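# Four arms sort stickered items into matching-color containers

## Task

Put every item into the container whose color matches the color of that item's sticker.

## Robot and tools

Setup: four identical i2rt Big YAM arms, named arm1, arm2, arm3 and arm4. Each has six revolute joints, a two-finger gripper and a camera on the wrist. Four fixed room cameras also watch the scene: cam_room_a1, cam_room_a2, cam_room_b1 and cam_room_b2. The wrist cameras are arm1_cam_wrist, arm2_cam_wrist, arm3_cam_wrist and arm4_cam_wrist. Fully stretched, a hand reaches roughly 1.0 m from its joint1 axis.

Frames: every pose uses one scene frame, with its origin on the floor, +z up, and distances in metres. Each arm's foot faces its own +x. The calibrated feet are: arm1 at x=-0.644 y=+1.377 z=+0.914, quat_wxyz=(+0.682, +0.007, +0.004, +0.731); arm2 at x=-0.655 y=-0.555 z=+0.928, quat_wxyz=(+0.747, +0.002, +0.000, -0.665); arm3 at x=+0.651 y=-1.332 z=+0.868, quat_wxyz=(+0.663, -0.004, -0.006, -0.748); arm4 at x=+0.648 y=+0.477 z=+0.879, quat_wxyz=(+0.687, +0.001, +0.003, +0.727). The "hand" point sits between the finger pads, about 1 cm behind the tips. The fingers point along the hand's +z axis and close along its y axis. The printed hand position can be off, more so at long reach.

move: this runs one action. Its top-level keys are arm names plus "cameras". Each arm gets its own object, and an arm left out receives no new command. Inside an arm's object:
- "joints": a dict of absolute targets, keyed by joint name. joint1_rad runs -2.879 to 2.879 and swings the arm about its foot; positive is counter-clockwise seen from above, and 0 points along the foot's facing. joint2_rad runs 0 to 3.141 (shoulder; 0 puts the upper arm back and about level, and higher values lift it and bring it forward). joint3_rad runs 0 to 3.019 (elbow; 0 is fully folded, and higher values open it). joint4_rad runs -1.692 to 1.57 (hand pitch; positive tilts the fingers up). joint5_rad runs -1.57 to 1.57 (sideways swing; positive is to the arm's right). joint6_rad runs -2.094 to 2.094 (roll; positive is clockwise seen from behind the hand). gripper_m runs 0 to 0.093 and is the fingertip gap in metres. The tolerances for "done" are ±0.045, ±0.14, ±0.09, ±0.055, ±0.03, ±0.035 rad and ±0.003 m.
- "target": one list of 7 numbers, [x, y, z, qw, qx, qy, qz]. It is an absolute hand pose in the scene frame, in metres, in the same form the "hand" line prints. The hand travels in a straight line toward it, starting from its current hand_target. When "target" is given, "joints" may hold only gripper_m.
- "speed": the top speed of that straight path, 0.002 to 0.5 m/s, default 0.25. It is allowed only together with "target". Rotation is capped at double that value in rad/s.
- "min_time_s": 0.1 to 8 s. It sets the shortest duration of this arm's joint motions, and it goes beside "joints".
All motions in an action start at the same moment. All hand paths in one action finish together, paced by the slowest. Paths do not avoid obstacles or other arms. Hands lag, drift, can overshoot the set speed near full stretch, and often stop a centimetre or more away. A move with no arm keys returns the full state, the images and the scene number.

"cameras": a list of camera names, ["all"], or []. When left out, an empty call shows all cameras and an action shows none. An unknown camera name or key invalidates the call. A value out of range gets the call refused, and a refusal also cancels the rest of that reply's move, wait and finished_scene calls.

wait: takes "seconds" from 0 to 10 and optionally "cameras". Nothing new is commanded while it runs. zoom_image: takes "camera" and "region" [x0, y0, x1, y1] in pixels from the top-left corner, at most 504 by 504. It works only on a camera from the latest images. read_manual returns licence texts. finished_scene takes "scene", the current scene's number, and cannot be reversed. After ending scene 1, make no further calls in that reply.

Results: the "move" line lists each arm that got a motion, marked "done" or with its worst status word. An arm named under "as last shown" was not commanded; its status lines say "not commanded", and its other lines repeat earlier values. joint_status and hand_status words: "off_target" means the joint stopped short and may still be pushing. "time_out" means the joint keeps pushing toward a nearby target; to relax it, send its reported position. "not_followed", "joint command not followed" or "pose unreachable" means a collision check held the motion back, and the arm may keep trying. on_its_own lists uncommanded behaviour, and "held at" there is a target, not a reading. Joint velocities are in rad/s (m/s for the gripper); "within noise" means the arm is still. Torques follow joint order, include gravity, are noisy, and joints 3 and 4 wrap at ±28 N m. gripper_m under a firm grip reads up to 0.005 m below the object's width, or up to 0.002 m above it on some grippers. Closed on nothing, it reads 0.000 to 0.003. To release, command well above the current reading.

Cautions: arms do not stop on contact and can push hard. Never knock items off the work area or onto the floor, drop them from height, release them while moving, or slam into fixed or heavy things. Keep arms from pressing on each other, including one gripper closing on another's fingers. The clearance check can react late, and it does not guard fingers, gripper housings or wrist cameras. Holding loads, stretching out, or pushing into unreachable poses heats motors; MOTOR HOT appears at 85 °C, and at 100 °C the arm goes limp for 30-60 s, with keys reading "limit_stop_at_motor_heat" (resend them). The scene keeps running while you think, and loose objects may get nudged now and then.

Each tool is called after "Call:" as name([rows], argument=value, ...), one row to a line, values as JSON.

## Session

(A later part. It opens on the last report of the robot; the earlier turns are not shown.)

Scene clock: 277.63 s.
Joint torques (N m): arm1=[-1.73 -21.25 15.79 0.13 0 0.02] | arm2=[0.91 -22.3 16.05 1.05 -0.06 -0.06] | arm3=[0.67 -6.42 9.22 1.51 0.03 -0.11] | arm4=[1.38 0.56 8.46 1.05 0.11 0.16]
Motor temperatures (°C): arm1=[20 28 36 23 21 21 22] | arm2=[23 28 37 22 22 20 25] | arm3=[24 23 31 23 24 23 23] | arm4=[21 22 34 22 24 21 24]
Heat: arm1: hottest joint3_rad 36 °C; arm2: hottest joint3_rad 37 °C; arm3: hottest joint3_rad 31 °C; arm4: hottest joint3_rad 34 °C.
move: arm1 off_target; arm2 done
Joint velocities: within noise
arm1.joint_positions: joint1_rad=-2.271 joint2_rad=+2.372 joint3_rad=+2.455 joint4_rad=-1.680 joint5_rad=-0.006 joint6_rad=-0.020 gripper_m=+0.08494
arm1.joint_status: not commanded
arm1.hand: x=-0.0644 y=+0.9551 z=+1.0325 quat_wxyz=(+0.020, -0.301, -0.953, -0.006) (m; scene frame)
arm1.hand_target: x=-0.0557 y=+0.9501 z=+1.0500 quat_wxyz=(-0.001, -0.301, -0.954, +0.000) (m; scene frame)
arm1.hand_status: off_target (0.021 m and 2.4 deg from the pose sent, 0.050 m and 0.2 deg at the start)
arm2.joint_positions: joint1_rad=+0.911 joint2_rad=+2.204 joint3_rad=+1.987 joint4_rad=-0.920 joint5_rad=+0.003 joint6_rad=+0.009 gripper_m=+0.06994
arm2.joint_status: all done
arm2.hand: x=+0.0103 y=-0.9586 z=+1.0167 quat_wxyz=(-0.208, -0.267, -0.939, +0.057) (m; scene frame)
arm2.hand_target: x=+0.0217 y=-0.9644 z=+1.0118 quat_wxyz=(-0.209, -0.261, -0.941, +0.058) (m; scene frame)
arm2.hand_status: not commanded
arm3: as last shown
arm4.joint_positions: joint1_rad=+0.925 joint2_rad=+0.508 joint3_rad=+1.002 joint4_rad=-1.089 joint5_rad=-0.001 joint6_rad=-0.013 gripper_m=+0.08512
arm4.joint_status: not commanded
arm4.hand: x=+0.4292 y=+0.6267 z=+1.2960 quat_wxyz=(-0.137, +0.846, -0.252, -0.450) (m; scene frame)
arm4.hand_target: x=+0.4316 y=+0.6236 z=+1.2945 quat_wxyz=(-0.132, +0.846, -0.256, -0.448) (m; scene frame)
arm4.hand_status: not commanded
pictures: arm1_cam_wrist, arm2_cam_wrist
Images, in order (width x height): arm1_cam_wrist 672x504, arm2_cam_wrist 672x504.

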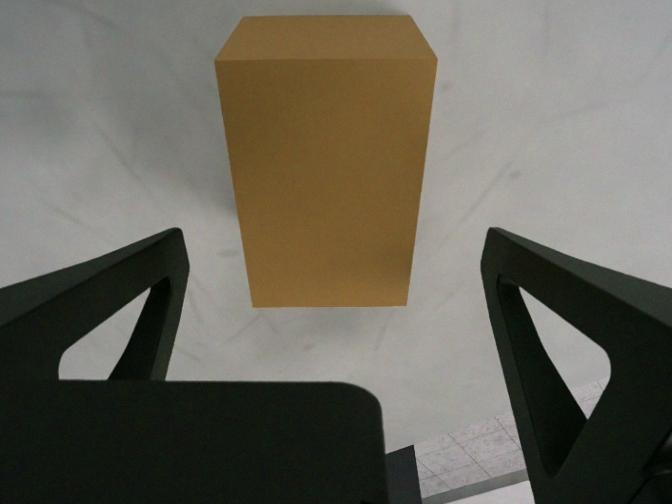

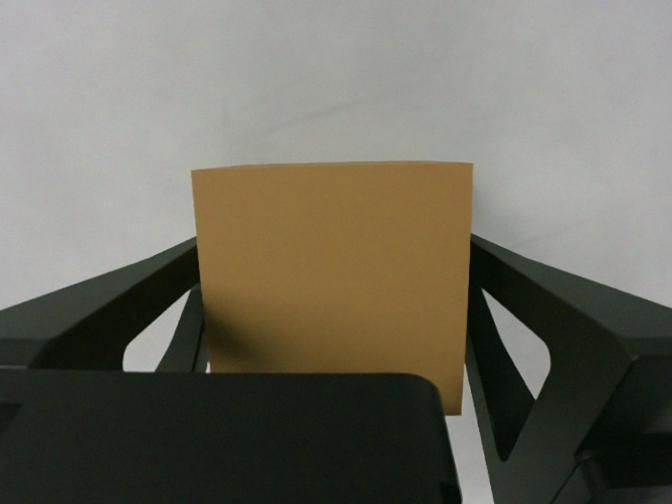

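Call:
move(arm1={"target":[-0.281,1.111,1.08,0.0,0.3007,0.9537,0.0],"speed":0.15}, arm2={"target":[-0.0145,-0.9426,1.105,0.2085,0.2609,0.9408,-0.0578],"speed":0.1,"joints":{"gripper_m":0.085}}, cameras=["arm2_cam_wrist","cam_room_a1","cam_room_a2"])

Scene clock: 286.80 s.
Joint torques (N m): arm1=[-2.84 -10.64 10.47 0.73 -0.01 -0.01] | arm2=[0.97 -25.58 12.1 1.05 -0.04 -0.04] | arm3=[0.67 -6.18 9.18 1.48 0.02 -0.11] | arm4=[1.38 0.15 8.51 0.92 0.14 0.17]
Motor temperatures (°C): arm1=[20 28 37 23 21 21 22] | arm2=[23 28 39 22 22 20 24] | arm3=[24 23 31 23 24 23 23] | arm4=[21 22 34 22 24 21 24]
Heat: arm1: hottest joint3_rad 37 °C; arm2: hottest joint3_rad 39 °C; arm3: hottest joint3_rad 31 °C; arm4: hottest joint3_rad 34 °C.
move: arm1 done; arm2 off_target
Joint velocities: within noise
arm1.joint_positions: joint1_rad=-2.271 joint2_rad=+1.539 joint3_rad=+1.283 joint4_rad=-1.326 joint5_rad=-0.006 joint6_rad=-0.020 gripper_m=+0.08494
arm1.joint_status: not commanded
arm1.hand: x=-0.2824 y=+1.1150 z=+1.0742 quat_wxyz=(+0.012, -0.301, -0.954, -0.004) (m; scene frame)
arm1.hand_target: x=-0.2810 y=+1.1111 z=+1.0801 quat_wxyz=(+0.000, -0.301, -0.954, +0.000) (m; scene frame)
arm1.hand_status: done (0.007 m and 1.5 deg from the pose sent, 0.271 m and 2.3 deg at the start)
arm2.joint_positions: joint1_rad=+0.911 joint2_rad=+2.082 joint3_rad=+1.987 joint4_rad=-1.046 joint5_rad=+0.003 joint6_rad=+0.009 gripper_m=+0.08490
arm2.joint_status: all done
arm2.hand: x=-0.0139 y=-0.9444 z=+1.0943 quat_wxyz=(-0.206, -0.267, -0.940, +0.056) (m; scene frame)
arm2.hand_target: x=-0.0144 y=-0.9425 z=+1.1049 quat_wxyz=(-0.209, -0.261, -0.941, +0.058) (m; scene frame)
arm2.hand_status: off_target (0.011 m and 0.8 deg from the pose sent, 0.093 m and 0.7 deg at the start)
arm3, arm4: as last shown
pictures: arm2_cam_wrist, cam_room_a1, cam_room_a2
Images, in order (width x height): arm2_cam_wrist 672x504, cam_room_a1 672x504, cam_room_a2 672x504.

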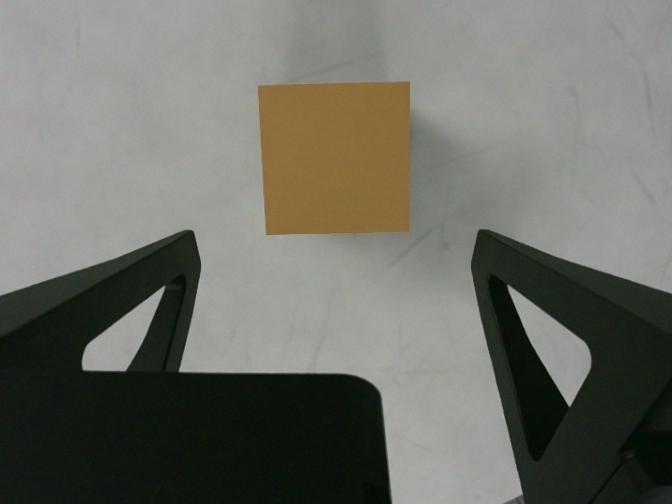

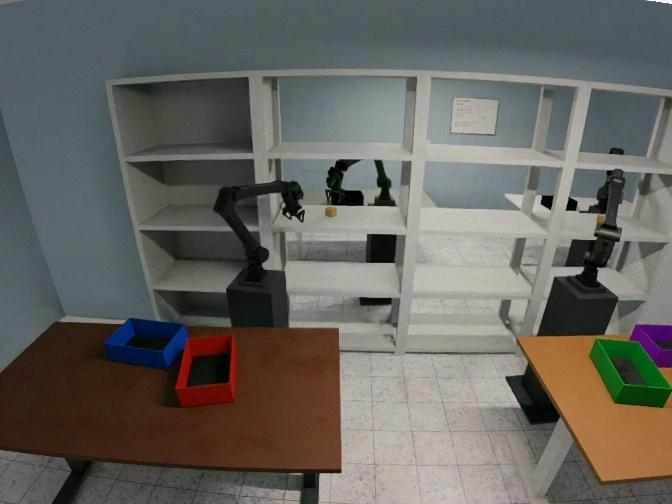

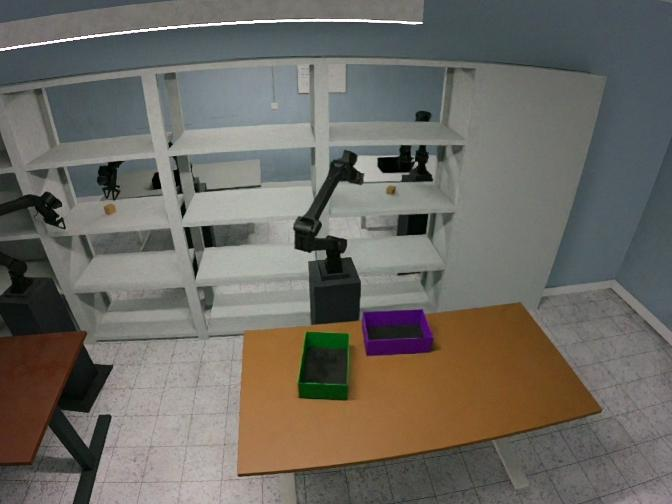

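Call:
move(arm1={"joints":{"joint2_rad":0.5,"joint3_rad":1.0,"joint4_rad":-1.1,"joint5_rad":0,"joint6_rad":0},"min_time_s":4}, arm2={"target":[-0.269,-0.787,1.13,0.2331,0.2593,0.9350,-0.0646],"speed":0.2}, arm3={"target":[0.262,-1.106,1.165,0.0824,-0.9172,0.2613,0.2892],"speed":0.2}, arm4={"target":[0.2745,0.728,1.165,0.0899,-0.9100,0.2852,0.2869],"speed":0.2}, cameras=["arm3_cam_wrist","arm4_cam_wrist"])

Scene clock: 306.40 s.
Joint torques (N m): arm1=[-1.85 3.02 10.74 2.22 0.14 0.1] | arm2=[1.38 -10.75 10.32 1.95 0.08 0.01] | arm3=[1.79 -7.47 14.31 1.62 0.14 0.01] | arm4=[1.67 -8.82 13 1.39 0.2 0.2]
Motor temperatures (°C): arm1=[20 27 37 23 21 21 22] | arm2=[23 27 37 22 22 20 24] | arm3=[24 23 31 23 24 23 23] | arm4=[21 22 35 22 24 21 24]
Heat: arm1: hottest joint3_rad 37 °C; arm2: hottest joint3_rad 37 °C; arm3: hottest joint3_rad 31 °C; arm4: hottest joint3_rad 35 °C.
move: arm1 done; arm2 done; arm3 off_target; arm4 off_target
Joint velocities: within noise
arm1.joint_positions: joint1_rad=-2.271 joint2_rad=+0.503 joint3_rad=+1.000 joint4_rad=-1.119 joint5_rad=-0.002 joint6_rad=-0.008 gripper_m=+0.08494
arm1.joint_status: all done
arm1.hand: x=-0.4275 y=+1.2225 z=+1.3206 quat_wxyz=(-0.427, -0.272, -0.850, +0.144) (m; scene frame)
arm1.hand_target: x=-0.4270 y=+1.2199 z=+1.3251 quat_wxyz=(-0.436, -0.277, -0.844, +0.147) (m; scene frame)
arm1.hand_status: not commanded
arm2.joint_positions: joint1_rad=+0.911 joint2_rad=+1.238 joint3_rad=+1.013 joint4_rad=-0.850 joint5_rad=+0.003 joint6_rad=+0.009 gripper_m=+0.08490
arm2.joint_status: not commanded
arm2.hand: x=-0.2685 y=-0.7909 z=+1.1358 quat_wxyz=(-0.237, -0.265, -0.932, +0.065) (m; scene frame)
arm2.hand_target: x=-0.2690 y=-0.7870 z=+1.1299 quat_wxyz=(-0.233, -0.259, -0.935, +0.064) (m; scene frame)
arm2.hand_status: done (0.007 m and 0.9 deg from the pose sent, 0.302 m and 3.4 deg at the start)
arm3.joint_positions: joint1_rad=-1.959 joint2_rad=+1.113 joint3_rad=+1.074 joint4_rad=-0.970 joint5_rad=+0.037 joint6_rad=+0.030 gripper_m=+0.08506
arm3.joint_status: not commanded
arm3.hand: x=+0.2793 y=-1.1127 z=+1.1398 quat_wxyz=(+0.077, -0.925, +0.262, +0.263) (m; scene frame)
arm3.hand_target: x=+0.2634 y=-1.1068 z=+1.1649 quat_wxyz=(+0.082, -0.917, +0.261, +0.289) (m; scene frame)
arm3.hand_status: off_target (0.031 m and 3.2 deg from the pose sent, 0.110 m and 9.3 deg at the start)
arm4.joint_positions: joint1_rad=+0.928 joint2_rad=+1.134 joint3_rad=+1.046 joint4_rad=-0.939 joint5_rad=+0.017 joint6_rad=+0.007 gripper_m=+0.08512
arm4.joint_status: not commanded
arm4.hand: x=+0.2912 y=+0.7201 z=+1.1365 quat_wxyz=(-0.082, +0.920, -0.285, -0.257) (m; scene frame)
arm4.hand_target: x=+0.2760 y=+0.7270 z=+1.1651 quat_wxyz=(-0.090, +0.910, -0.285, -0.287) (m; scene frame)
arm4.hand_status: off_target (0.034 m and 3.7 deg from the pose sent, 0.227 m and 21.1 deg at the start)
pictures: arm3_cam_wrist, arm4_cam_wrist
Images, in order (width x height): arm3_cam_wrist 672x504, arm4_cam_wrist 672x504.

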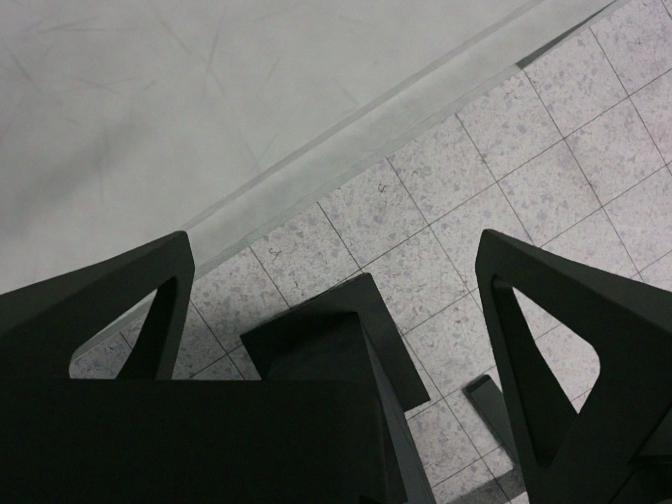

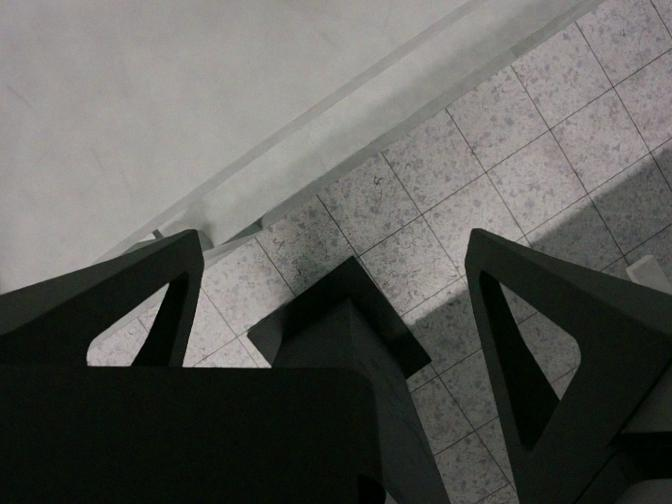

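Call:
move(arm2={"joints":{"joint2_rad":0.5,"joint3_rad":1.0,"joint4_rad":-1.1,"joint5_rad":0,"joint6_rad":0},"min_time_s":3}, arm3={"target":[0.083,-1.0,1.155,0.0824,-0.9172,0.2613,0.2892],"speed":0.15}, arm4={"target":[0.018,0.90,1.14,0.0899,-0.9100,0.2852,0.2869],"speed":0.15}, cameras=["arm3_cam_wrist","arm4_cam_wrist"])

Scene clock: 315.27 s.
Joint torques (N m): arm1=[-1.9 3.02 10.74 2.29 0.06 0.13] | arm2=[1.44 -0.21 9.78 1.81 -0.17 -0.03] | arm3=[1.08 -17.55 14.53 0.75 -0.05 -0.08] | arm4=[1.49 -21.95 13.29 0.62 0.13 0.1]
Motor temperatures (°C): arm1=[20 26 36 23 21 21 22] | arm2=[23 27 36 22 22 20 24] | arm3=[24 23 32 23 24 23 23] | arm4=[21 22 37 22 24 21 24]
Heat: arm1: hottest joint3_rad 36 °C; arm2: hottest joint3_rad 36 °C; arm3: hottest joint3_rad 32 °C; arm4: hottest joint3_rad 37 °C.
move: arm2 done; arm3 off_target; arm4 off_target
Joint velocities: within noise
arm1: as last shown
arm2.joint_positions: joint1_rad=+0.911 joint2_rad=+0.505 joint3_rad=+1.013 joint4_rad=-1.085 joint5_rad=+0.003 joint6_rad=+0.009 gripper_m=+0.08490
arm2.joint_status: all done
arm2.hand: x=-0.4298 y=-0.6944 z=+1.3520 quat_wxyz=(-0.460, -0.241, -0.845, +0.126) (m; scene frame)
arm2.hand_target: x=-0.4309 y=-0.6907 z=+1.3429 quat_wxyz=(-0.450, -0.235, -0.853, +0.122) (m; scene frame)
arm2.hand_status: not commanded
arm3.joint_positions: joint1_rad=-1.959 joint2_rad=+1.661 joint3_rad=+1.601 joint4_rad=-0.929 joint5_rad=+0.036 joint6_rad=+0.030 gripper_m=+0.08506
arm3.joint_status: not commanded
arm3.hand: x=+0.0940 y=-1.0097 z=+1.1335 quat_wxyz=(+0.078, -0.923, +0.262, +0.272) (m; scene frame)
arm3.hand_target: x=+0.0841 y=-1.0007 z=+1.1548 quat_wxyz=(+0.083, -0.917, +0.261, +0.289) (m; scene frame)
arm3.hand_status: off_target (0.026 m and 2.1 deg from the pose sent, 0.227 m and 3.2 deg at the start)
arm4.joint_positions: joint1_rad=+0.928 joint2_rad=+1.955 joint3_rad=+1.951 joint4_rad=-0.978 joint5_rad=+0.017 joint6_rad=+0.007 gripper_m=+0.08512
arm4.joint_status: not commanded
arm4.hand: x=+0.0292 y=+0.8942 z=+1.1287 quat_wxyz=(-0.088, +0.914, -0.283, -0.277) (m; scene frame)
arm4.hand_target: x=+0.0187 y=+0.8994 z=+1.1399 quat_wxyz=(-0.090, +0.910, -0.285, -0.288) (m; scene frame)
arm4.hand_status: off_target (0.017 m and 1.2 deg from the pose sent, 0.327 m and 3.7 deg at the start)
pictures: arm3_cam_wrist, arm4_cam_wrist
Images, in order (width x height): arm3_cam_wrist 672x504, arm4_cam_wrist 672x504.

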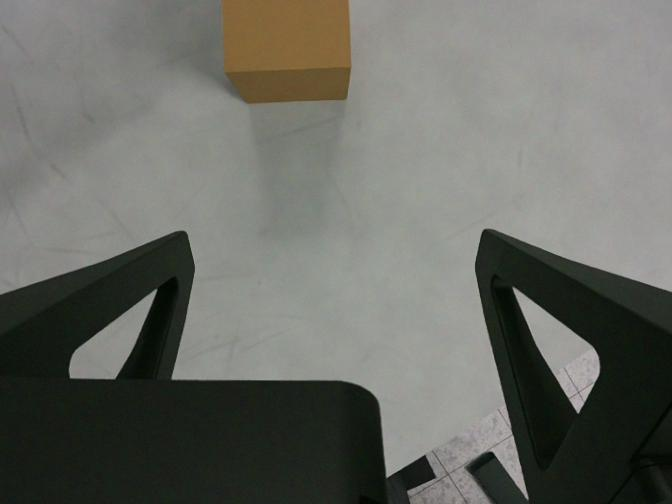

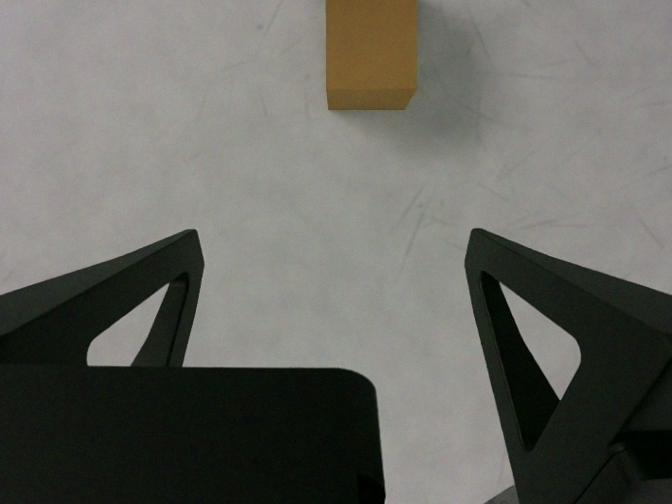

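Call:
move(arm3={"target":[0.0155,-0.985,1.10,0.0786,-0.9206,0.2492,0.2903],"speed":0.1}, arm4={"target":[-0.034,0.957,1.066,0.0889,-0.9111,0.2820,0.2873],"speed":0.1}, cameras=["arm3_cam_wrist","arm4_cam_wrist"])

Scene clock: 341.37 s.
Joint torques (N m): arm1=[-1.79 2.67 10.78 2.18 0.03 0.13] | arm2=[1.38 -0.26 9.81 1.84 -0.17 -0.03] | arm3=[2.49 -20.25 14.39 1.65 -0.04 -0.07] | arm4=[0.26 -25 13.31 1.25 -0.07 -0.1]
Motor temperatures (°C): arm1=[20 25 35 23 21 21 22] | arm2=[23 26 34 22 22 20 23] | arm3=[24 24 34 23 24 23 23] | arm4=[21 23 40 22 24 21 24]
Heat: arm1: hottest joint3_rad 35 °C; arm2: hottest joint3_rad 34 °C; arm3: hottest joint3_rad 34 °C; arm4: hottest joint3_rad 40 °C.
move: arm3 off_target; arm4 off_target
Joint velocities: within noise
arm1, arm2: as last shown
arm3.joint_positions: joint1_rad=-1.950 joint2_rad=+1.849 joint3_rad=+1.718 joint4_rad=-0.878 joint5_rad=+0.036 joint6_rad=+0.030 gripper_m=+0.08506
arm3.joint_status: not commanded
arm3.hand: x=+0.0380 y=-0.9862 z=+1.0782 quat_wxyz=(+0.075, -0.927, +0.258, +0.263) (m; scene frame)
arm3.hand_target: x=+0.0171 y=-0.9861 z=+1.1004 quat_wxyz=(+0.079, -0.920, +0.249, +0.291) (m; scene frame)
arm3.hand_status: off_target (0.031 m and 3.4 deg from the pose sent, 0.089 m and 2.5 deg at the start)
arm4.joint_positions: joint1_rad=+0.908 joint2_rad=+2.205 joint3_rad=+2.183 joint4_rad=-0.973 joint5_rad=+0.002 joint6_rad=+0.001 gripper_m=+0.08512
arm4.joint_status: not commanded
arm4.hand: x=-0.0228 y=+0.9448 z=+1.0593 quat_wxyz=(-0.083, +0.914, -0.288, -0.272) (m; scene frame)
arm4.hand_target: x=-0.0329 y=+0.9564 z=+1.0660 quat_wxyz=(-0.089, +0.911, -0.282, -0.288) (m; scene frame)
arm4.hand_status: off_target (0.018 m and 2.0 deg from the pose sent, 0.109 m and 1.2 deg at the start)
pictures: arm3_cam_wrist, arm4_cam_wrist
Images, in order (width x height): arm3_cam_wrist 672x504, arm4_cam_wrist 672x504.

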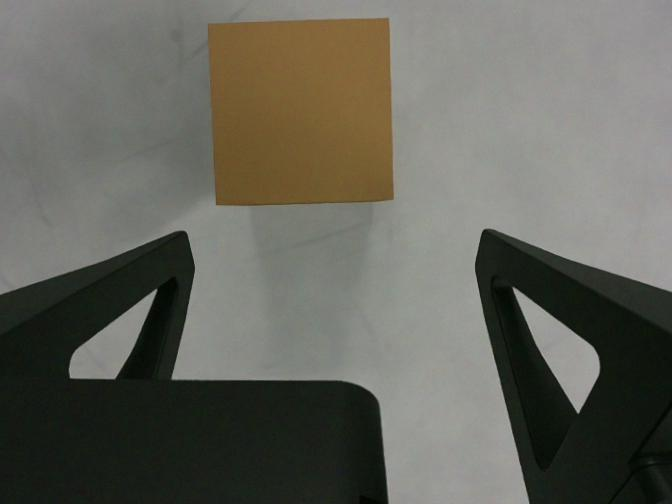

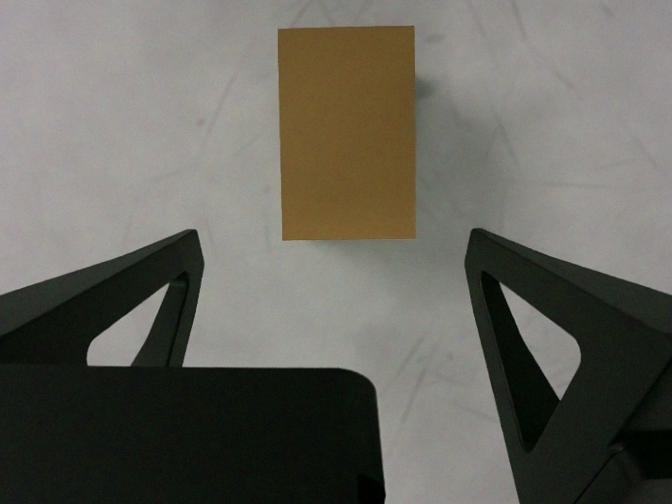

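Call:
move(arm3={"target":[-0.012,-0.983,1.072,0.0758,-0.9229,0.2404,0.2910],"speed":0.08}, arm4={"target":[-0.050,0.975,1.034,0.0889,-0.9111,0.2820,0.2873],"speed":0.08}, cameras=["arm3_cam_wrist","arm4_cam_wrist"])

Scene clock: 360.47 s.
Joint torques (N m): arm1=[-1.85 3.08 10.82 2.33 0.12 0.11] | arm2=[1.32 -0.32 9.8 1.81 -0.17 -0.02] | arm3=[2.43 -21.71 14.27 1.68 -0.05 -0.11] | arm4=[0.5 -26.46 13.33 1.14 -0.08 -0.08]
Motor temperatures (°C): arm1=[20 25 35 23 21 21 22] | arm2=[23 26 33 22 22 20 23] | arm3=[24 25 37 23 24 23 23] | arm4=[21 26 46 22 24 21 24]
Heat: arm1: hottest joint3_rad 35 °C; arm2: hottest joint3_rad 33 °C; arm3: hottest joint3_rad 37 °C; arm4: hottest joint3_rad 46 °C.
move: arm3 off_target; arm4 off_target
Joint velocities: within noise
arm1, arm2: as last shown
arm3.joint_positions: joint1_rad=-1.936 joint2_rad=+1.932 joint3_rad=+1.764 joint4_rad=-0.845 joint5_rad=+0.033 joint6_rad=+0.030 gripper_m=+0.08506
arm3.joint_status: not commanded
arm3.hand: x=+0.0108 y=-0.9840 z=+1.0488 quat_wxyz=(+0.071, -0.929, +0.251, +0.263) (m; scene frame)
arm3.hand_target: x=-0.0102 y=-0.9839 z=+1.0724 quat_wxyz=(+0.076, -0.923, +0.241, +0.291) (m; scene frame)
arm3.hand_status: off_target (0.033 m and 3.6 deg from the pose sent, 0.051 m and 3.8 deg at the start)
arm4.joint_positions: joint1_rad=+0.902 joint2_rad=+2.304 joint3_rad=+2.272 joint4_rad=-0.966 joint5_rad=-0.002 joint6_rad=-0.005 gripper_m=+0.08512
arm4.joint_status: not commanded
arm4.hand: x=-0.0401 y=+0.9619 z=+1.0258 quat_wxyz=(-0.082, +0.915, -0.287, -0.271) (m; scene frame)
arm4.hand_target: x=-0.0488 y=+0.9744 z=+1.0343 quat_wxyz=(-0.089, +0.911, -0.282, -0.288) (m; scene frame)
arm4.hand_status: off_target (0.018 m and 2.2 deg from the pose sent, 0.048 m and 2.0 deg at the start)
pictures: arm3_cam_wrist, arm4_cam_wrist
Images, in order (width x height): arm3_cam_wrist 672x504, arm4_cam_wrist 672x504.

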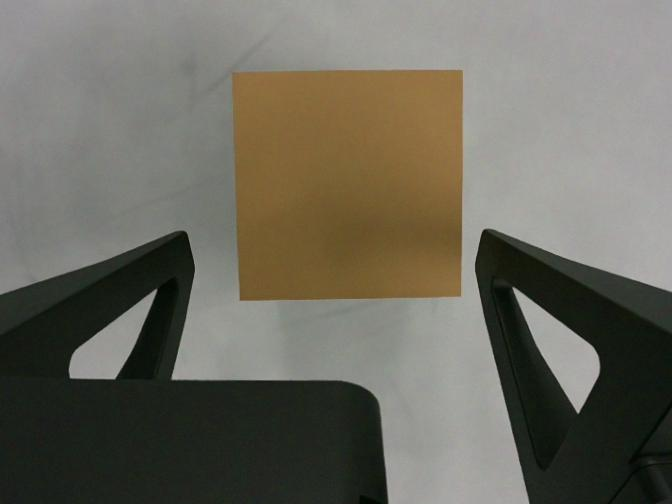

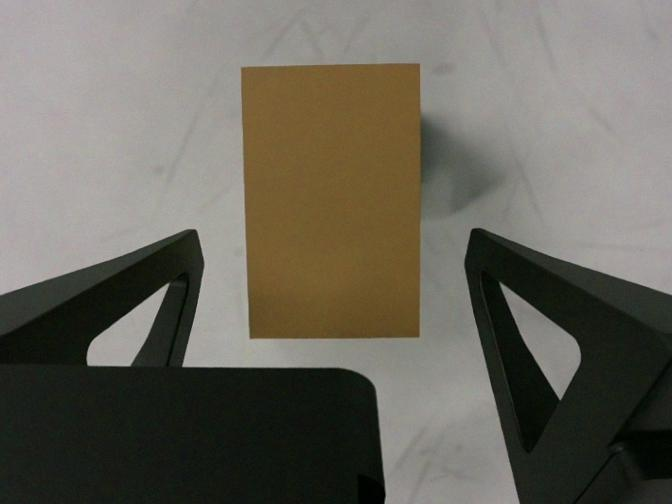

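Call:
move(arm3={"target":[-0.026,-0.971,1.054,0.0758,-0.9229,0.2404,0.2910],"speed":0.06}, arm4={"target":[-0.063,0.9825,1.009,0.0889,-0.9111,0.2820,0.2873],"speed":0.06}, cameras=["arm3_cam_wrist","arm4_cam_wrist"])

Scene clock: 375.47 s.
Joint torques (N m): arm1=[-2.26 3.43 10.82 2.39 0.11 0.1] | arm2=[1.32 -0.15 9.76 1.83 -0.18 -0.02] | arm3=[1.9 -22.24 14.28 1.59 -0.08 -0.11] | arm4=[0.44 -25.99 13.07 1.4 -0.01 -0.06]
Motor temperatures (°C): arm1=[20 25 35 23 21 21 22] | arm2=[23 26 33 22 22 20 23] | arm3=[24 25 36 23 24 23 23] | arm4=[21 28 46 22 24 21 24]
Heat: arm1: hottest joint3_rad 35 °C; arm2: hottest joint3_rad 33 °C; arm3: hottest joint3_rad 36 °C; arm4: hottest joint3_rad 46 °C.
move: arm3 off_target; arm4 off_target
Joint velocities: within noise
arm1, arm2: as last shown
arm3.joint_positions: joint1_rad=-1.936 joint2_rad=+1.987 joint3_rad=+1.808 joint4_rad=-0.829 joint5_rad=+0.029 joint6_rad=+0.025 gripper_m=+0.08506
arm3.joint_status: not commanded
arm3.hand: x=-0.0055 y=-0.9762 z=+1.0337 quat_wxyz=(+0.071, -0.929, +0.249, +0.265) (m; scene frame)
arm3.hand_target: x=-0.0244 y=-0.9718 z=+1.0544 quat_wxyz=(+0.076, -0.923, +0.240, +0.291) (m; scene frame)
arm3.hand_status: off_target (0.029 m and 3.3 deg from the pose sent, 0.039 m and 3.6 deg at the start)
arm4.joint_positions: joint1_rad=+0.902 joint2_rad=+2.360 joint3_rad=+2.335 joint4_rad=-0.959 joint5_rad=-0.002 joint6_rad=-0.007 gripper_m=+0.08510
arm4.joint_status: not commanded
arm4.hand: x=-0.0530 y=+0.9709 z=+1.0136 quat_wxyz=(-0.085, +0.913, -0.286, -0.277) (m; scene frame)
arm4.hand_target: x=-0.0619 y=+0.9819 z=+1.0091 quat_wxyz=(-0.089, +0.911, -0.282, -0.288) (m; scene frame)
arm4.hand_status: off_target (0.016 m and 1.3 deg from the pose sent, 0.035 m and 2.2 deg at the start)
pictures: arm3_cam_wrist, arm4_cam_wrist
Images, in order (width x height): arm3_cam_wrist 672x504, arm4_cam_wrist 672x504.

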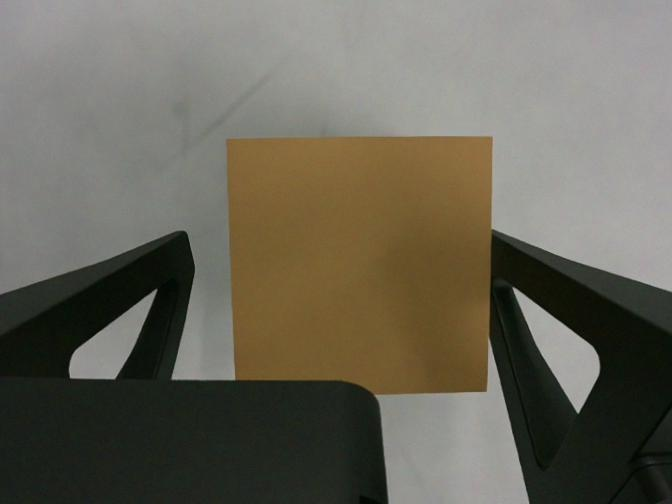

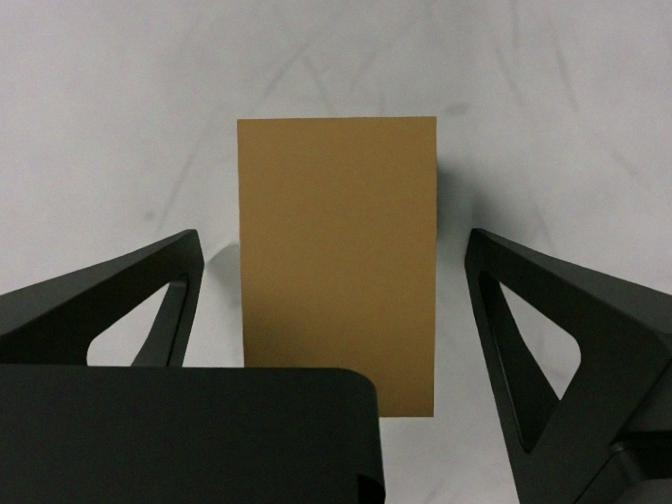

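Call:
move(arm3={"target":[-0.0205,-0.963,1.052,0.0758,-0.9229,0.2404,0.2910],"speed":0.04}, arm4={"target":[-0.062,0.982,0.998,0.0889,-0.9111,0.2820,0.2873],"speed":0.04}, cameras=["arm3_cam_wrist","arm4_cam_wrist"])

Scene clock: 382.80 s.
Joint torques (N m): arm1=[-2.37 2.43 10.73 2.35 0.11 0.11] | arm2=[1.32 -0.38 9.78 1.8 -0.17 -0.03] | arm3=[0.85 -22.48 13.64 1.73 -0.07 -0.12] | arm4=[0.56 -26.05 10.71 1.47 -0.05 -0.05]
Motor temperatures (°C): arm1=[20 24 35 23 21 21 22] | arm2=[23 25 33 22 22 20 23] | arm3=[24 25 37 23 24 23 23] | arm4=[21 29 47 22 24 21 24]
Heat: arm1: hottest joint3_rad 35 °C; arm2: hottest joint3_rad 33 °C; arm3: hottest joint3_rad 37 °C; arm4: hottest joint3_rad 47 °C.
move: arm3 off_target; arm4 off_target
Joint velocities: within noise
arm1, arm2: as last shown
arm3.joint_positions: joint1_rad=-1.936 joint2_rad=+1.987 joint3_rad=+1.808 joint4_rad=-0.825 joint5_rad=+0.021 joint6_rad=+0.013 gripper_m=+0.08506
arm3.joint_status: not commanded
arm3.hand: x=-0.0070 y=-0.9770 z=+1.0342 quat_wxyz=(+0.069, -0.930, +0.242, +0.267) (m; scene frame)
arm3.hand_target: x=-0.0191 y=-0.9635 z=+1.0524 quat_wxyz=(+0.076, -0.923, +0.241, +0.291) (m; scene frame)
arm3.hand_status: off_target (0.026 m and 2.9 deg from the pose sent, 0.027 m and 3.3 deg at the start)
arm4.joint_positions: joint1_rad=+0.901 joint2_rad=+2.360 joint3_rad=+2.335 joint4_rad=-0.937 joint5_rad=-0.002 joint6_rad=-0.007 gripper_m=+0.08510
arm4.joint_status: not commanded
arm4.hand: x=-0.0566 y=+0.9738 z=+1.0167 quat_wxyz=(-0.088, +0.910, -0.285, -0.287) (m; scene frame)
arm4.hand_target: x=-0.0610 y=+0.9813 z=+0.9982 quat_wxyz=(-0.089, +0.911, -0.282, -0.287) (m; scene frame)
arm4.hand_status: off_target (0.021 m and 0.4 deg from the pose sent, 0.021 m and 1.3 deg at the start)
pictures: arm3_cam_wrist, arm4_cam_wrist
Images, in order (width x height): arm3_cam_wrist 672x504, arm4_cam_wrist 672x504.

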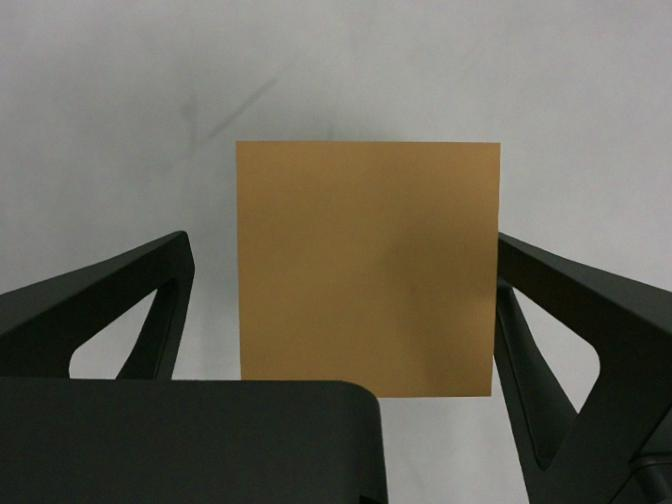

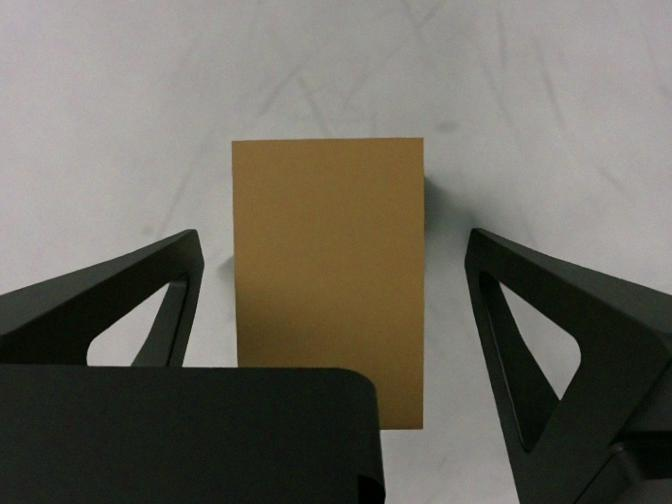

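Call:
move(arm3={"target":[-0.014,-0.951,1.053,0.0758,-0.9229,0.2404,0.2910],"speed":0.04}, arm4={"target":[-0.057,0.9795,0.981,0.0889,-0.9111,0.2820,0.2873],"speed":0.04}, cameras=["arm3_cam_wrist","arm4_cam_wrist"])

Scene clock: 387.80 s.
Joint torques (N m): arm1=[-2.2 3.08 10.66 2.45 0.13 0.11] | arm2=[1.26 -0.26 9.78 1.84 -0.18 -0.02] | arm3=[0.67 -22.65 13.83 1.59 -0.08 -0.12] | arm4=[0.73 -27.11 7.86 1.46 -0.13 -0.04]
Motor temperatures (°C): arm1=[20 24 35 23 21 21 22] | arm2=[23 25 33 22 22 20 23] | arm3=[24 26 37 23 24 23 23] | arm4=[21 30 47 22 24 21 24]
Heat: arm1: hottest joint3_rad 35 °C; arm2: hottest joint3_rad 33 °C; arm3: hottest joint3_rad 37 °C; arm4: hottest joint3_rad 47 °C.
move: arm3 off_target; arm4 off_target
Joint velocities: within noise
arm1, arm2: as last shown
arm3.joint_positions: joint1_rad=-1.954 joint2_rad=+1.987 joint3_rad=+1.808 joint4_rad=-0.825 joint5_rad=+0.009 joint6_rad=-0.004 gripper_m=+0.08506
arm3.joint_status: not commanded
arm3.hand: x=-0.0017 y=-0.9674 z=+1.0341 quat_wxyz=(+0.068, -0.931, +0.241, +0.267) (m; scene frame)
arm3.hand_target: x=-0.0125 y=-0.9516 z=+1.0534 quat_wxyz=(+0.076, -0.923, +0.240, +0.291) (m; scene frame)
arm3.hand_status: off_target (0.028 m and 3.0 deg from the pose sent, 0.033 m and 2.9 deg at the start)
arm4.joint_positions: joint1_rad=+0.901 joint2_rad=+2.354 joint3_rad=+2.301 joint4_rad=-0.877 joint5_rad=-0.001 joint6_rad=-0.009 gripper_m=+0.08509
arm4.joint_status: not commanded
arm4.hand: x=-0.0603 y=+0.9766 z=+1.0122 quat_wxyz=(-0.093, +0.906, -0.283, -0.301) (m; scene frame)
arm4.hand_target: x=-0.0563 y=+0.9790 z=+0.9815 quat_wxyz=(-0.089, +0.911, -0.282, -0.287) (m; scene frame)
arm4.hand_status: off_target (0.031 m and 1.8 deg from the pose sent, 0.036 m and 0.4 deg at the start)
pictures: arm3_cam_wrist, arm4_cam_wrist
Images, in order (width x height): arm3_cam_wrist 672x504, arm4_cam_wrist 672x504.

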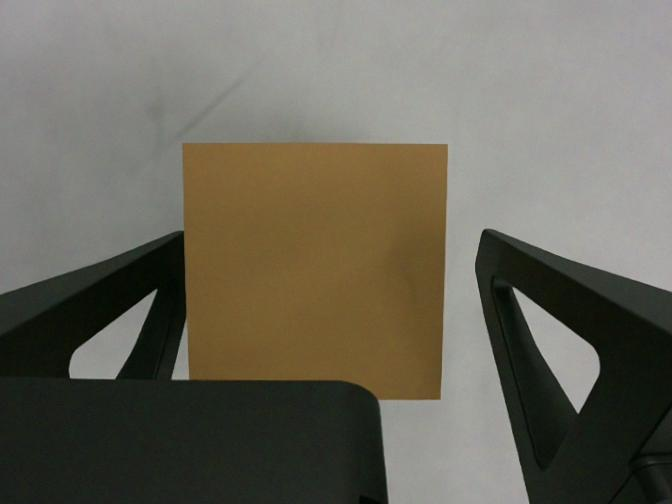

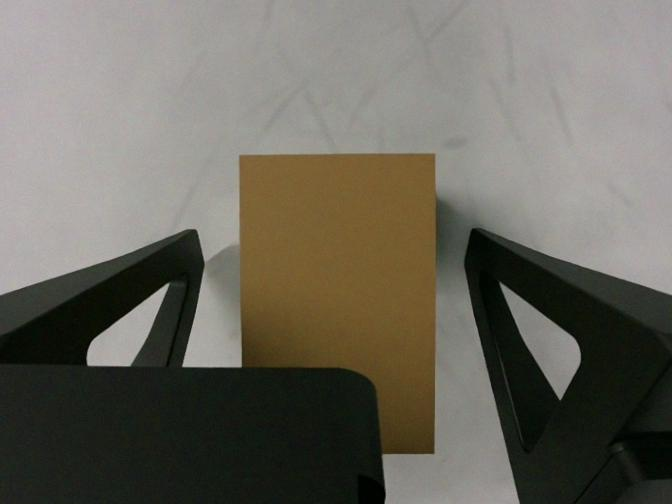

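Call:
move(arm3={"joints":{"gripper_m":0.049}}, arm4={"joints":{"joint4_rad":-0.94},"min_time_s":1}, cameras=["arm3_cam_wrist","arm4_cam_wrist"])

Scene clock: 399.93 s.
Joint torques (N m): arm1=[-2.2 2.67 10.63 2.45 0.09 0.14] | arm2=[1.26 -0.32 9.77 1.83 -0.18 -0.02] | arm3=[0.67 -22.59 13.82 1.61 -0.03 -0.11] | arm4=[0.32 -27.16 7.87 -0.42 -0.08 0.1]
Motor temperatures (°C): arm1=[20 24 35 23 21 21 22] | arm2=[23 25 33 22 22 20 23] | arm3=[24 26 37 23 24 23 23] | arm4=[21 30 45 22 24 21 24]
Heat: arm1: hottest joint3_rad 35 °C; arm2: hottest joint3_rad 33 °C; arm3: hottest joint3_rad 37 °C; arm4: hottest joint3_rad 45 °C.
move: arm3 off_target; arm4 done
Joint velocities: within noise
arm1, arm2: as last shown
arm3.joint_positions: joint1_rad=-1.954 joint2_rad=+1.987 joint3_rad=+1.808 joint4_rad=-0.825 joint5_rad=+0.008 joint6_rad=-0.004 gripper_m=+0.05322
arm3.joint_status: gripper_m off_target (ended at +0.05325, target +0.04900)
arm3.hand: x=-0.0018 y=-0.9675 z=+1.0341 quat_wxyz=(+0.068, -0.931, +0.240, +0.268) (m; scene frame)
arm3.hand_target: x=-0.0125 y=-0.9516 z=+1.0534 quat_wxyz=(+0.076, -0.923, +0.240, +0.291) (m; scene frame)
arm3.hand_status: not commanded
arm4.joint_positions: joint1_rad=+0.901 joint2_rad=+2.353 joint3_rad=+2.301 joint4_rad=-0.902 joint5_rad=-0.001 joint6_rad=-0.027 gripper_m=+0.08509
arm4.joint_status: all done
arm4.hand: x=-0.0563 y=+0.9738 z=+1.0099 quat_wxyz=(-0.093, +0.912, -0.276, -0.290) (m; scene frame)
arm4.hand_target: x=-0.0430 y=+0.9694 z=+0.9710 quat_wxyz=(-0.077, +0.922, -0.285, -0.252) (m; scene frame)
arm4.hand_status: not commanded
pictures: arm3_cam_wrist, arm4_cam_wrist
Images, in order (width x height): arm3_cam_wrist 672x504, arm4_cam_wrist 672x504.

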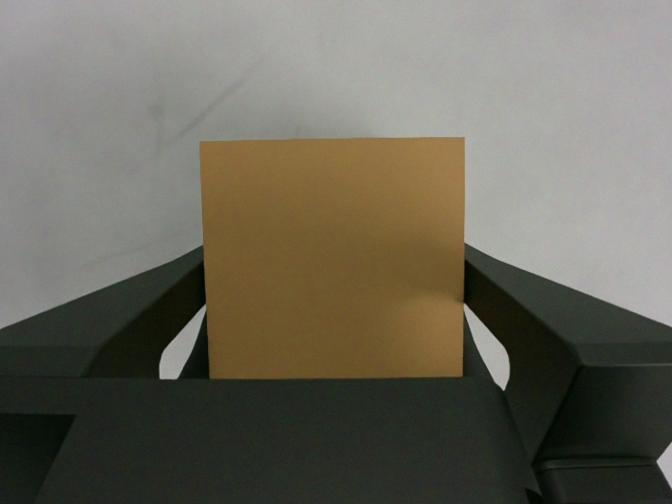

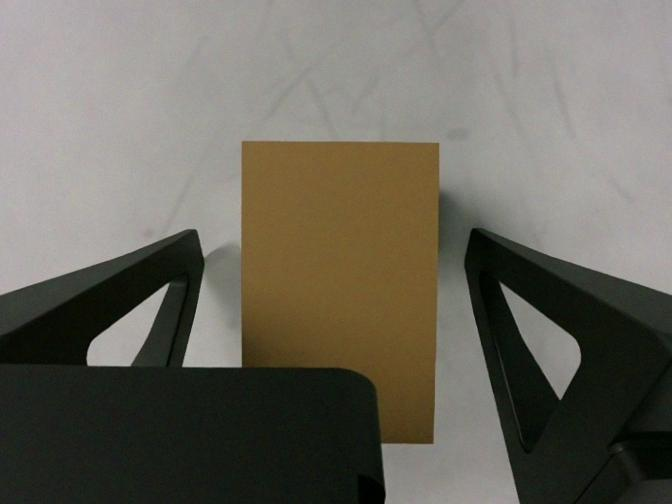

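Call:
move(arm4={"joints":{"gripper_m":0.0365}}, arm3={"target":[0.0,-0.967,1.135,0.0758,-0.9229,0.2404,0.2910],"speed":0.1}, cameras=["arm3_cam_wrist","arm4_cam_wrist"])

Scene clock: 407.50 s.
Joint torques (N m): arm1=[-2.37 3.31 10.78 2.22 0.12 0.12] | arm2=[1.38 -0.32 9.74 1.8 -0.18 -0.03] | arm3=[1.49 -24.18 14.27 0.84 0.12 -0.02] | arm4=[1.08 -26.34 7.71 -0.24 -0.01 0.13]
Motor temperatures (°C): arm1=[20 24 35 23 21 21 22] | arm2=[23 25 33 22 22 20 23] | arm3=[24 26 37 23 24 23 24] | arm4=[21 29 44 22 24 21 25]
Heat: arm1: hottest joint3_rad 35 °C; arm2: hottest joint3_rad 33 °C; arm3: hottest joint3_rad 37 °C; arm4: hottest joint3_rad 44 °C.
move: arm3 off_target; arm4 off_target
Joint velocities: within noise
arm1.joint_positions: joint1_rad=-2.271 joint2_rad=+0.503 joint3_rad=+1.000 joint4_rad=-1.119 joint5_rad=-0.002 joint6_rad=-0.008 gripper_m=+0.08494
arm1.joint_status: not commanded
arm1.hand: x=-0.4275 y=+1.2225 z=+1.3206 quat_wxyz=(-0.427, -0.272, -0.850, +0.144) (m; scene frame)
arm1.hand_target: x=-0.4270 y=+1.2199 z=+1.3251 quat_wxyz=(-0.436, -0.277, -0.844, +0.147) (m; scene frame)
arm1.hand_status: not commanded
arm2: as last shown
arm3.joint_positions: joint1_rad=-1.954 joint2_rad=+1.935 joint3_rad=+1.902 joint4_rad=-0.980 joint5_rad=+0.010 joint6_rad=-0.004 gripper_m=+0.05322
arm3.joint_status: not commanded
arm3.hand: x=+0.0096 y=-0.9725 z=+1.0993 quat_wxyz=(+0.068, -0.932, +0.241, +0.263) (m; scene frame)
arm3.hand_target: x=+0.0016 y=-0.9679 z=+1.1351 quat_wxyz=(+0.076, -0.923, +0.240, +0.291) (m; scene frame)
arm3.hand_status: off_target (0.037 m and 3.4 deg from the pose sent, 0.101 m and 3.0 deg at the start)
arm4.joint_positions: joint1_rad=+0.889 joint2_rad=+2.350 joint3_rad=+2.301 joint4_rad=-0.909 joint5_rad=-0.004 joint6_rad=-0.027 gripper_m=+0.04427
arm4.joint_status: gripper_m off_target (ended at +0.04430, target +0.03650)
arm4.hand: x=-0.0493 y=+0.9812 z=+1.0111 quat_wxyz=(-0.093, +0.911, -0.281, -0.288) (m; scene frame)
arm4.hand_target: x=-0.0430 y=+0.9693 z=+0.9711 quat_wxyz=(-0.077, +0.922, -0.285, -0.252) (m; scene frame)
arm4.hand_status: not commanded
pictures: arm3_cam_wrist, arm4_cam_wrist
Images, in order (width x height): arm3_cam_wrist 672x504, arm4_cam_wrist 672x504.

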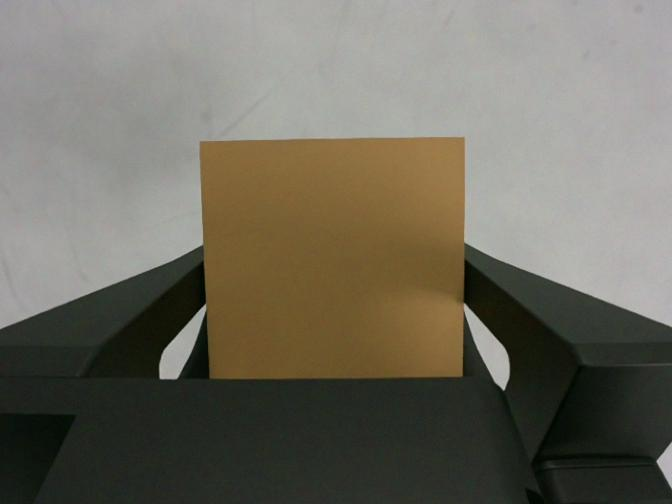

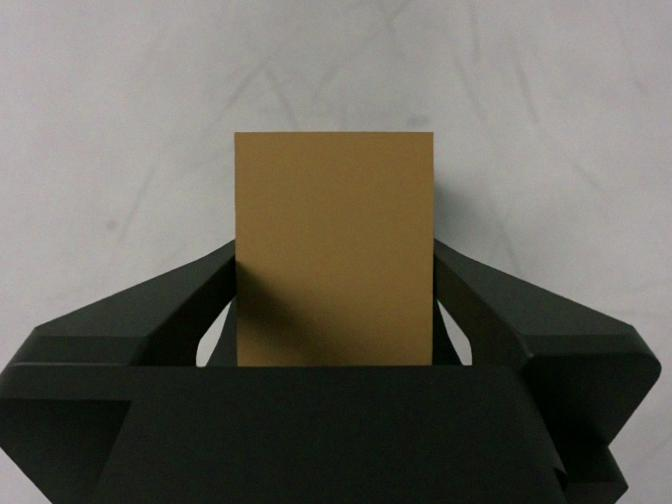

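Call:
move(arm3={"target":[0.219,-1.08,1.17,0.0758,-0.9229,0.2404,0.2910],"speed":0.15}, arm4={"target":[-0.045,0.975,1.12,0.0899,-0.9100,0.2852,0.2869],"speed":0.1})

Call:
move(arm3={"joints":{"joint2_rad":0.5,"joint3_rad":1.0,"joint4_rad":-1.2,"joint5_rad":0,"joint6_rad":0},"min_time_s":3}, arm4={"target":[0.233,0.756,1.165,0.0899,-0.9100,0.2852,0.2869],"speed":0.15}, cameras=["arm3_cam_wrist","arm4_cam_wrist"])

Scene clock: 416.57 s.
Joint torques (N m): arm1=[-2.26 2.73 10.63 2.41 0.08 0.14] | arm2=[1.38 -0.32 9.76 1.8 -0.17 -0.02] | arm3=[0.26 -12.04 9.4 1.01 -0.08 -0.12] | arm4=[1.26 -26.81 13.05 0.58 0.1 0.18]
Motor temperatures (°C): arm1=[20 24 35 23 21 21 22] | arm2=[23 25 33 22 22 20 23] | arm3=[24 27 38 23 24 23 24] | arm4=[21 30 43 22 24 21 25]
Heat: arm1: hottest joint3_rad 35 °C; arm2: hottest joint3_rad 33 °C; arm3: hottest joint3_rad 38 °C; arm4: hottest joint3_rad 43 °C.
move: arm3 done; arm4 done
Joint velocities: within noise
arm1: as last shown
arm2.joint_positions: joint1_rad=+0.911 joint2_rad=+0.505 joint3_rad=+1.013 joint4_rad=-1.085 joint5_rad=+0.003 joint6_rad=+0.009 gripper_m=+0.08490
arm2.joint_status: not commanded
arm2.hand: x=-0.4298 y=-0.6944 z=+1.3520 quat_wxyz=(-0.460, -0.241, -0.845, +0.126) (m; scene frame)
arm2.hand_target: x=-0.4309 y=-0.6907 z=+1.3429 quat_wxyz=(-0.450, -0.235, -0.853, +0.122) (m; scene frame)
arm2.hand_status: not commanded
arm3.joint_positions: joint1_rad=-1.954 joint2_rad=+1.267 joint3_rad=+1.257 joint4_rad=-0.939 joint5_rad=+0.007 joint6_rad=-0.006 gripper_m=+0.05322
arm3.joint_status: not commanded
arm3.hand: x=+0.2137 y=-1.0848 z=+1.1704 quat_wxyz=(+0.074, -0.923, +0.237, +0.293) (m; scene frame)
arm3.hand_target: x=+0.2189 y=-1.0801 z=+1.1700 quat_wxyz=(+0.076, -0.923, +0.240, +0.291) (m; scene frame)
arm3.hand_status: done (0.007 m and 0.4 deg from the pose sent, 0.246 m and 3.5 deg at the start)
arm4.joint_positions: joint1_rad=+0.889 joint2_rad=+2.342 joint3_rad=+2.573 joint4_rad=-1.205 joint5_rad=-0.004 joint6_rad=-0.027 gripper_m=+0.04427
arm4.joint_status: not commanded
arm4.hand: x=-0.0369 y=+0.9729 z=+1.1175 quat_wxyz=(-0.090, +0.913, -0.282, -0.281) (m; scene frame)
arm4.hand_target: x=-0.0445 y=+0.9746 z=+1.1200 quat_wxyz=(-0.090, +0.910, -0.285, -0.288) (m; scene frame)
arm4.hand_status: done (0.009 m and 0.9 deg from the pose sent, 0.109 m and 0.6 deg at the start)
pictures: none

Scene clock: 419.93 s.
Joint torques (N m): arm1=[-1.85 3.08 10.71 2.37 0.09 0.13] | arm2=[1.38 -0.15 9.78 1.8 -0.17 -0.02] | arm3=[0.44 0.91 8.83 1.37 -0.09 0.01] | arm4=[1.55 -12.28 9.35 0.62 0.23 0.18]
Motor temperatures (°C): arm1=[20 24 35 23 21 21 22] | arm2=[23 25 33 22 22 20 23] | arm3=[24 27 37 23 24 23 24] | arm4=[21 30 42 22 24 21 25]
Heat: arm1: hottest joint3_rad 35 °C; arm2: hottest joint3_rad 33 °C; arm3: hottest joint3_rad 37 °C; arm4: hottest joint3_rad 42 °C.
move: arm3 done; arm4 done
Joint velocities: within noise
arm1, arm2: as last shown
arm3.joint_positions: joint1_rad=-1.955 joint2_rad=+0.503 joint3_rad=+1.004 joint4_rad=-1.196 joint5_rad=+0.003 joint6_rad=-0.006 gripper_m=+0.05322
arm3.joint_status: all done
arm3.hand: x=+0.4338 y=-1.2052 z=+1.2629 quat_wxyz=(+0.103, -0.878, +0.227, +0.408) (m; scene frame)
arm3.hand_target: x=+0.4362 y=-1.2035 z=+1.2605 quat_wxyz=(+0.102, -0.877, +0.235, +0.406) (m; scene frame)
arm3.hand_status: not commanded
arm4.joint_positions: joint1_rad=+0.926 joint2_rad=+1.282 joint3_rad=+1.211 joint4_rad=-0.889 joint5_rad=+0.016 joint6_rad=+0.005 gripper_m=+0.04427
arm4.joint_status: not commanded
arm4.hand: x=+0.2331 y=+0.7597 z=+1.1627 quat_wxyz=(-0.092, +0.911, -0.282, -0.287) (m; scene frame)
arm4.hand_target: x=+0.2331 y=+0.7561 z=+1.1650 quat_wxyz=(-0.090, +0.910, -0.285, -0.287) (m; scene frame)
arm4.hand_status: done (0.004 m and 0.4 deg from the pose sent, 0.350 m and 0.9 deg at the start)
pictures: arm3_cam_wrist, arm4_cam_wrist
Images, in order (width x height): arm3_cam_wrist 672x504, arm4_cam_wrist 672x504.

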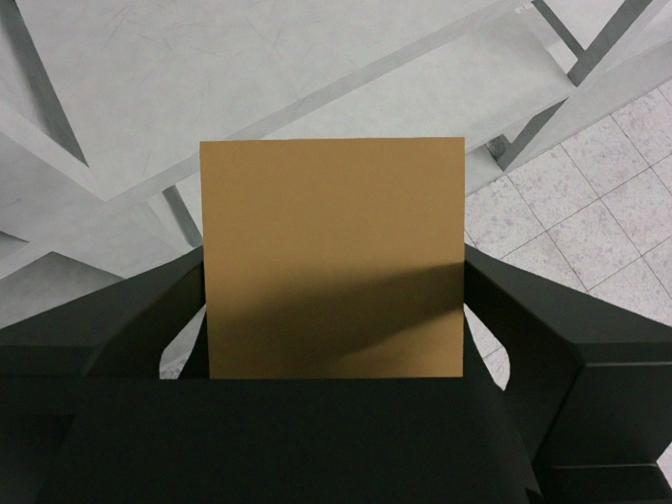

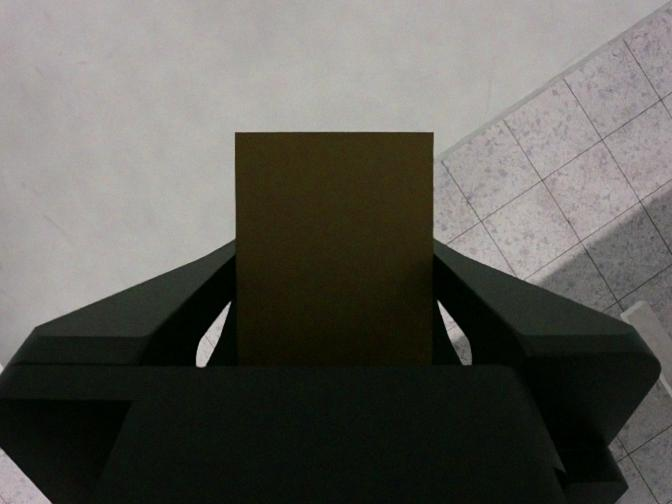

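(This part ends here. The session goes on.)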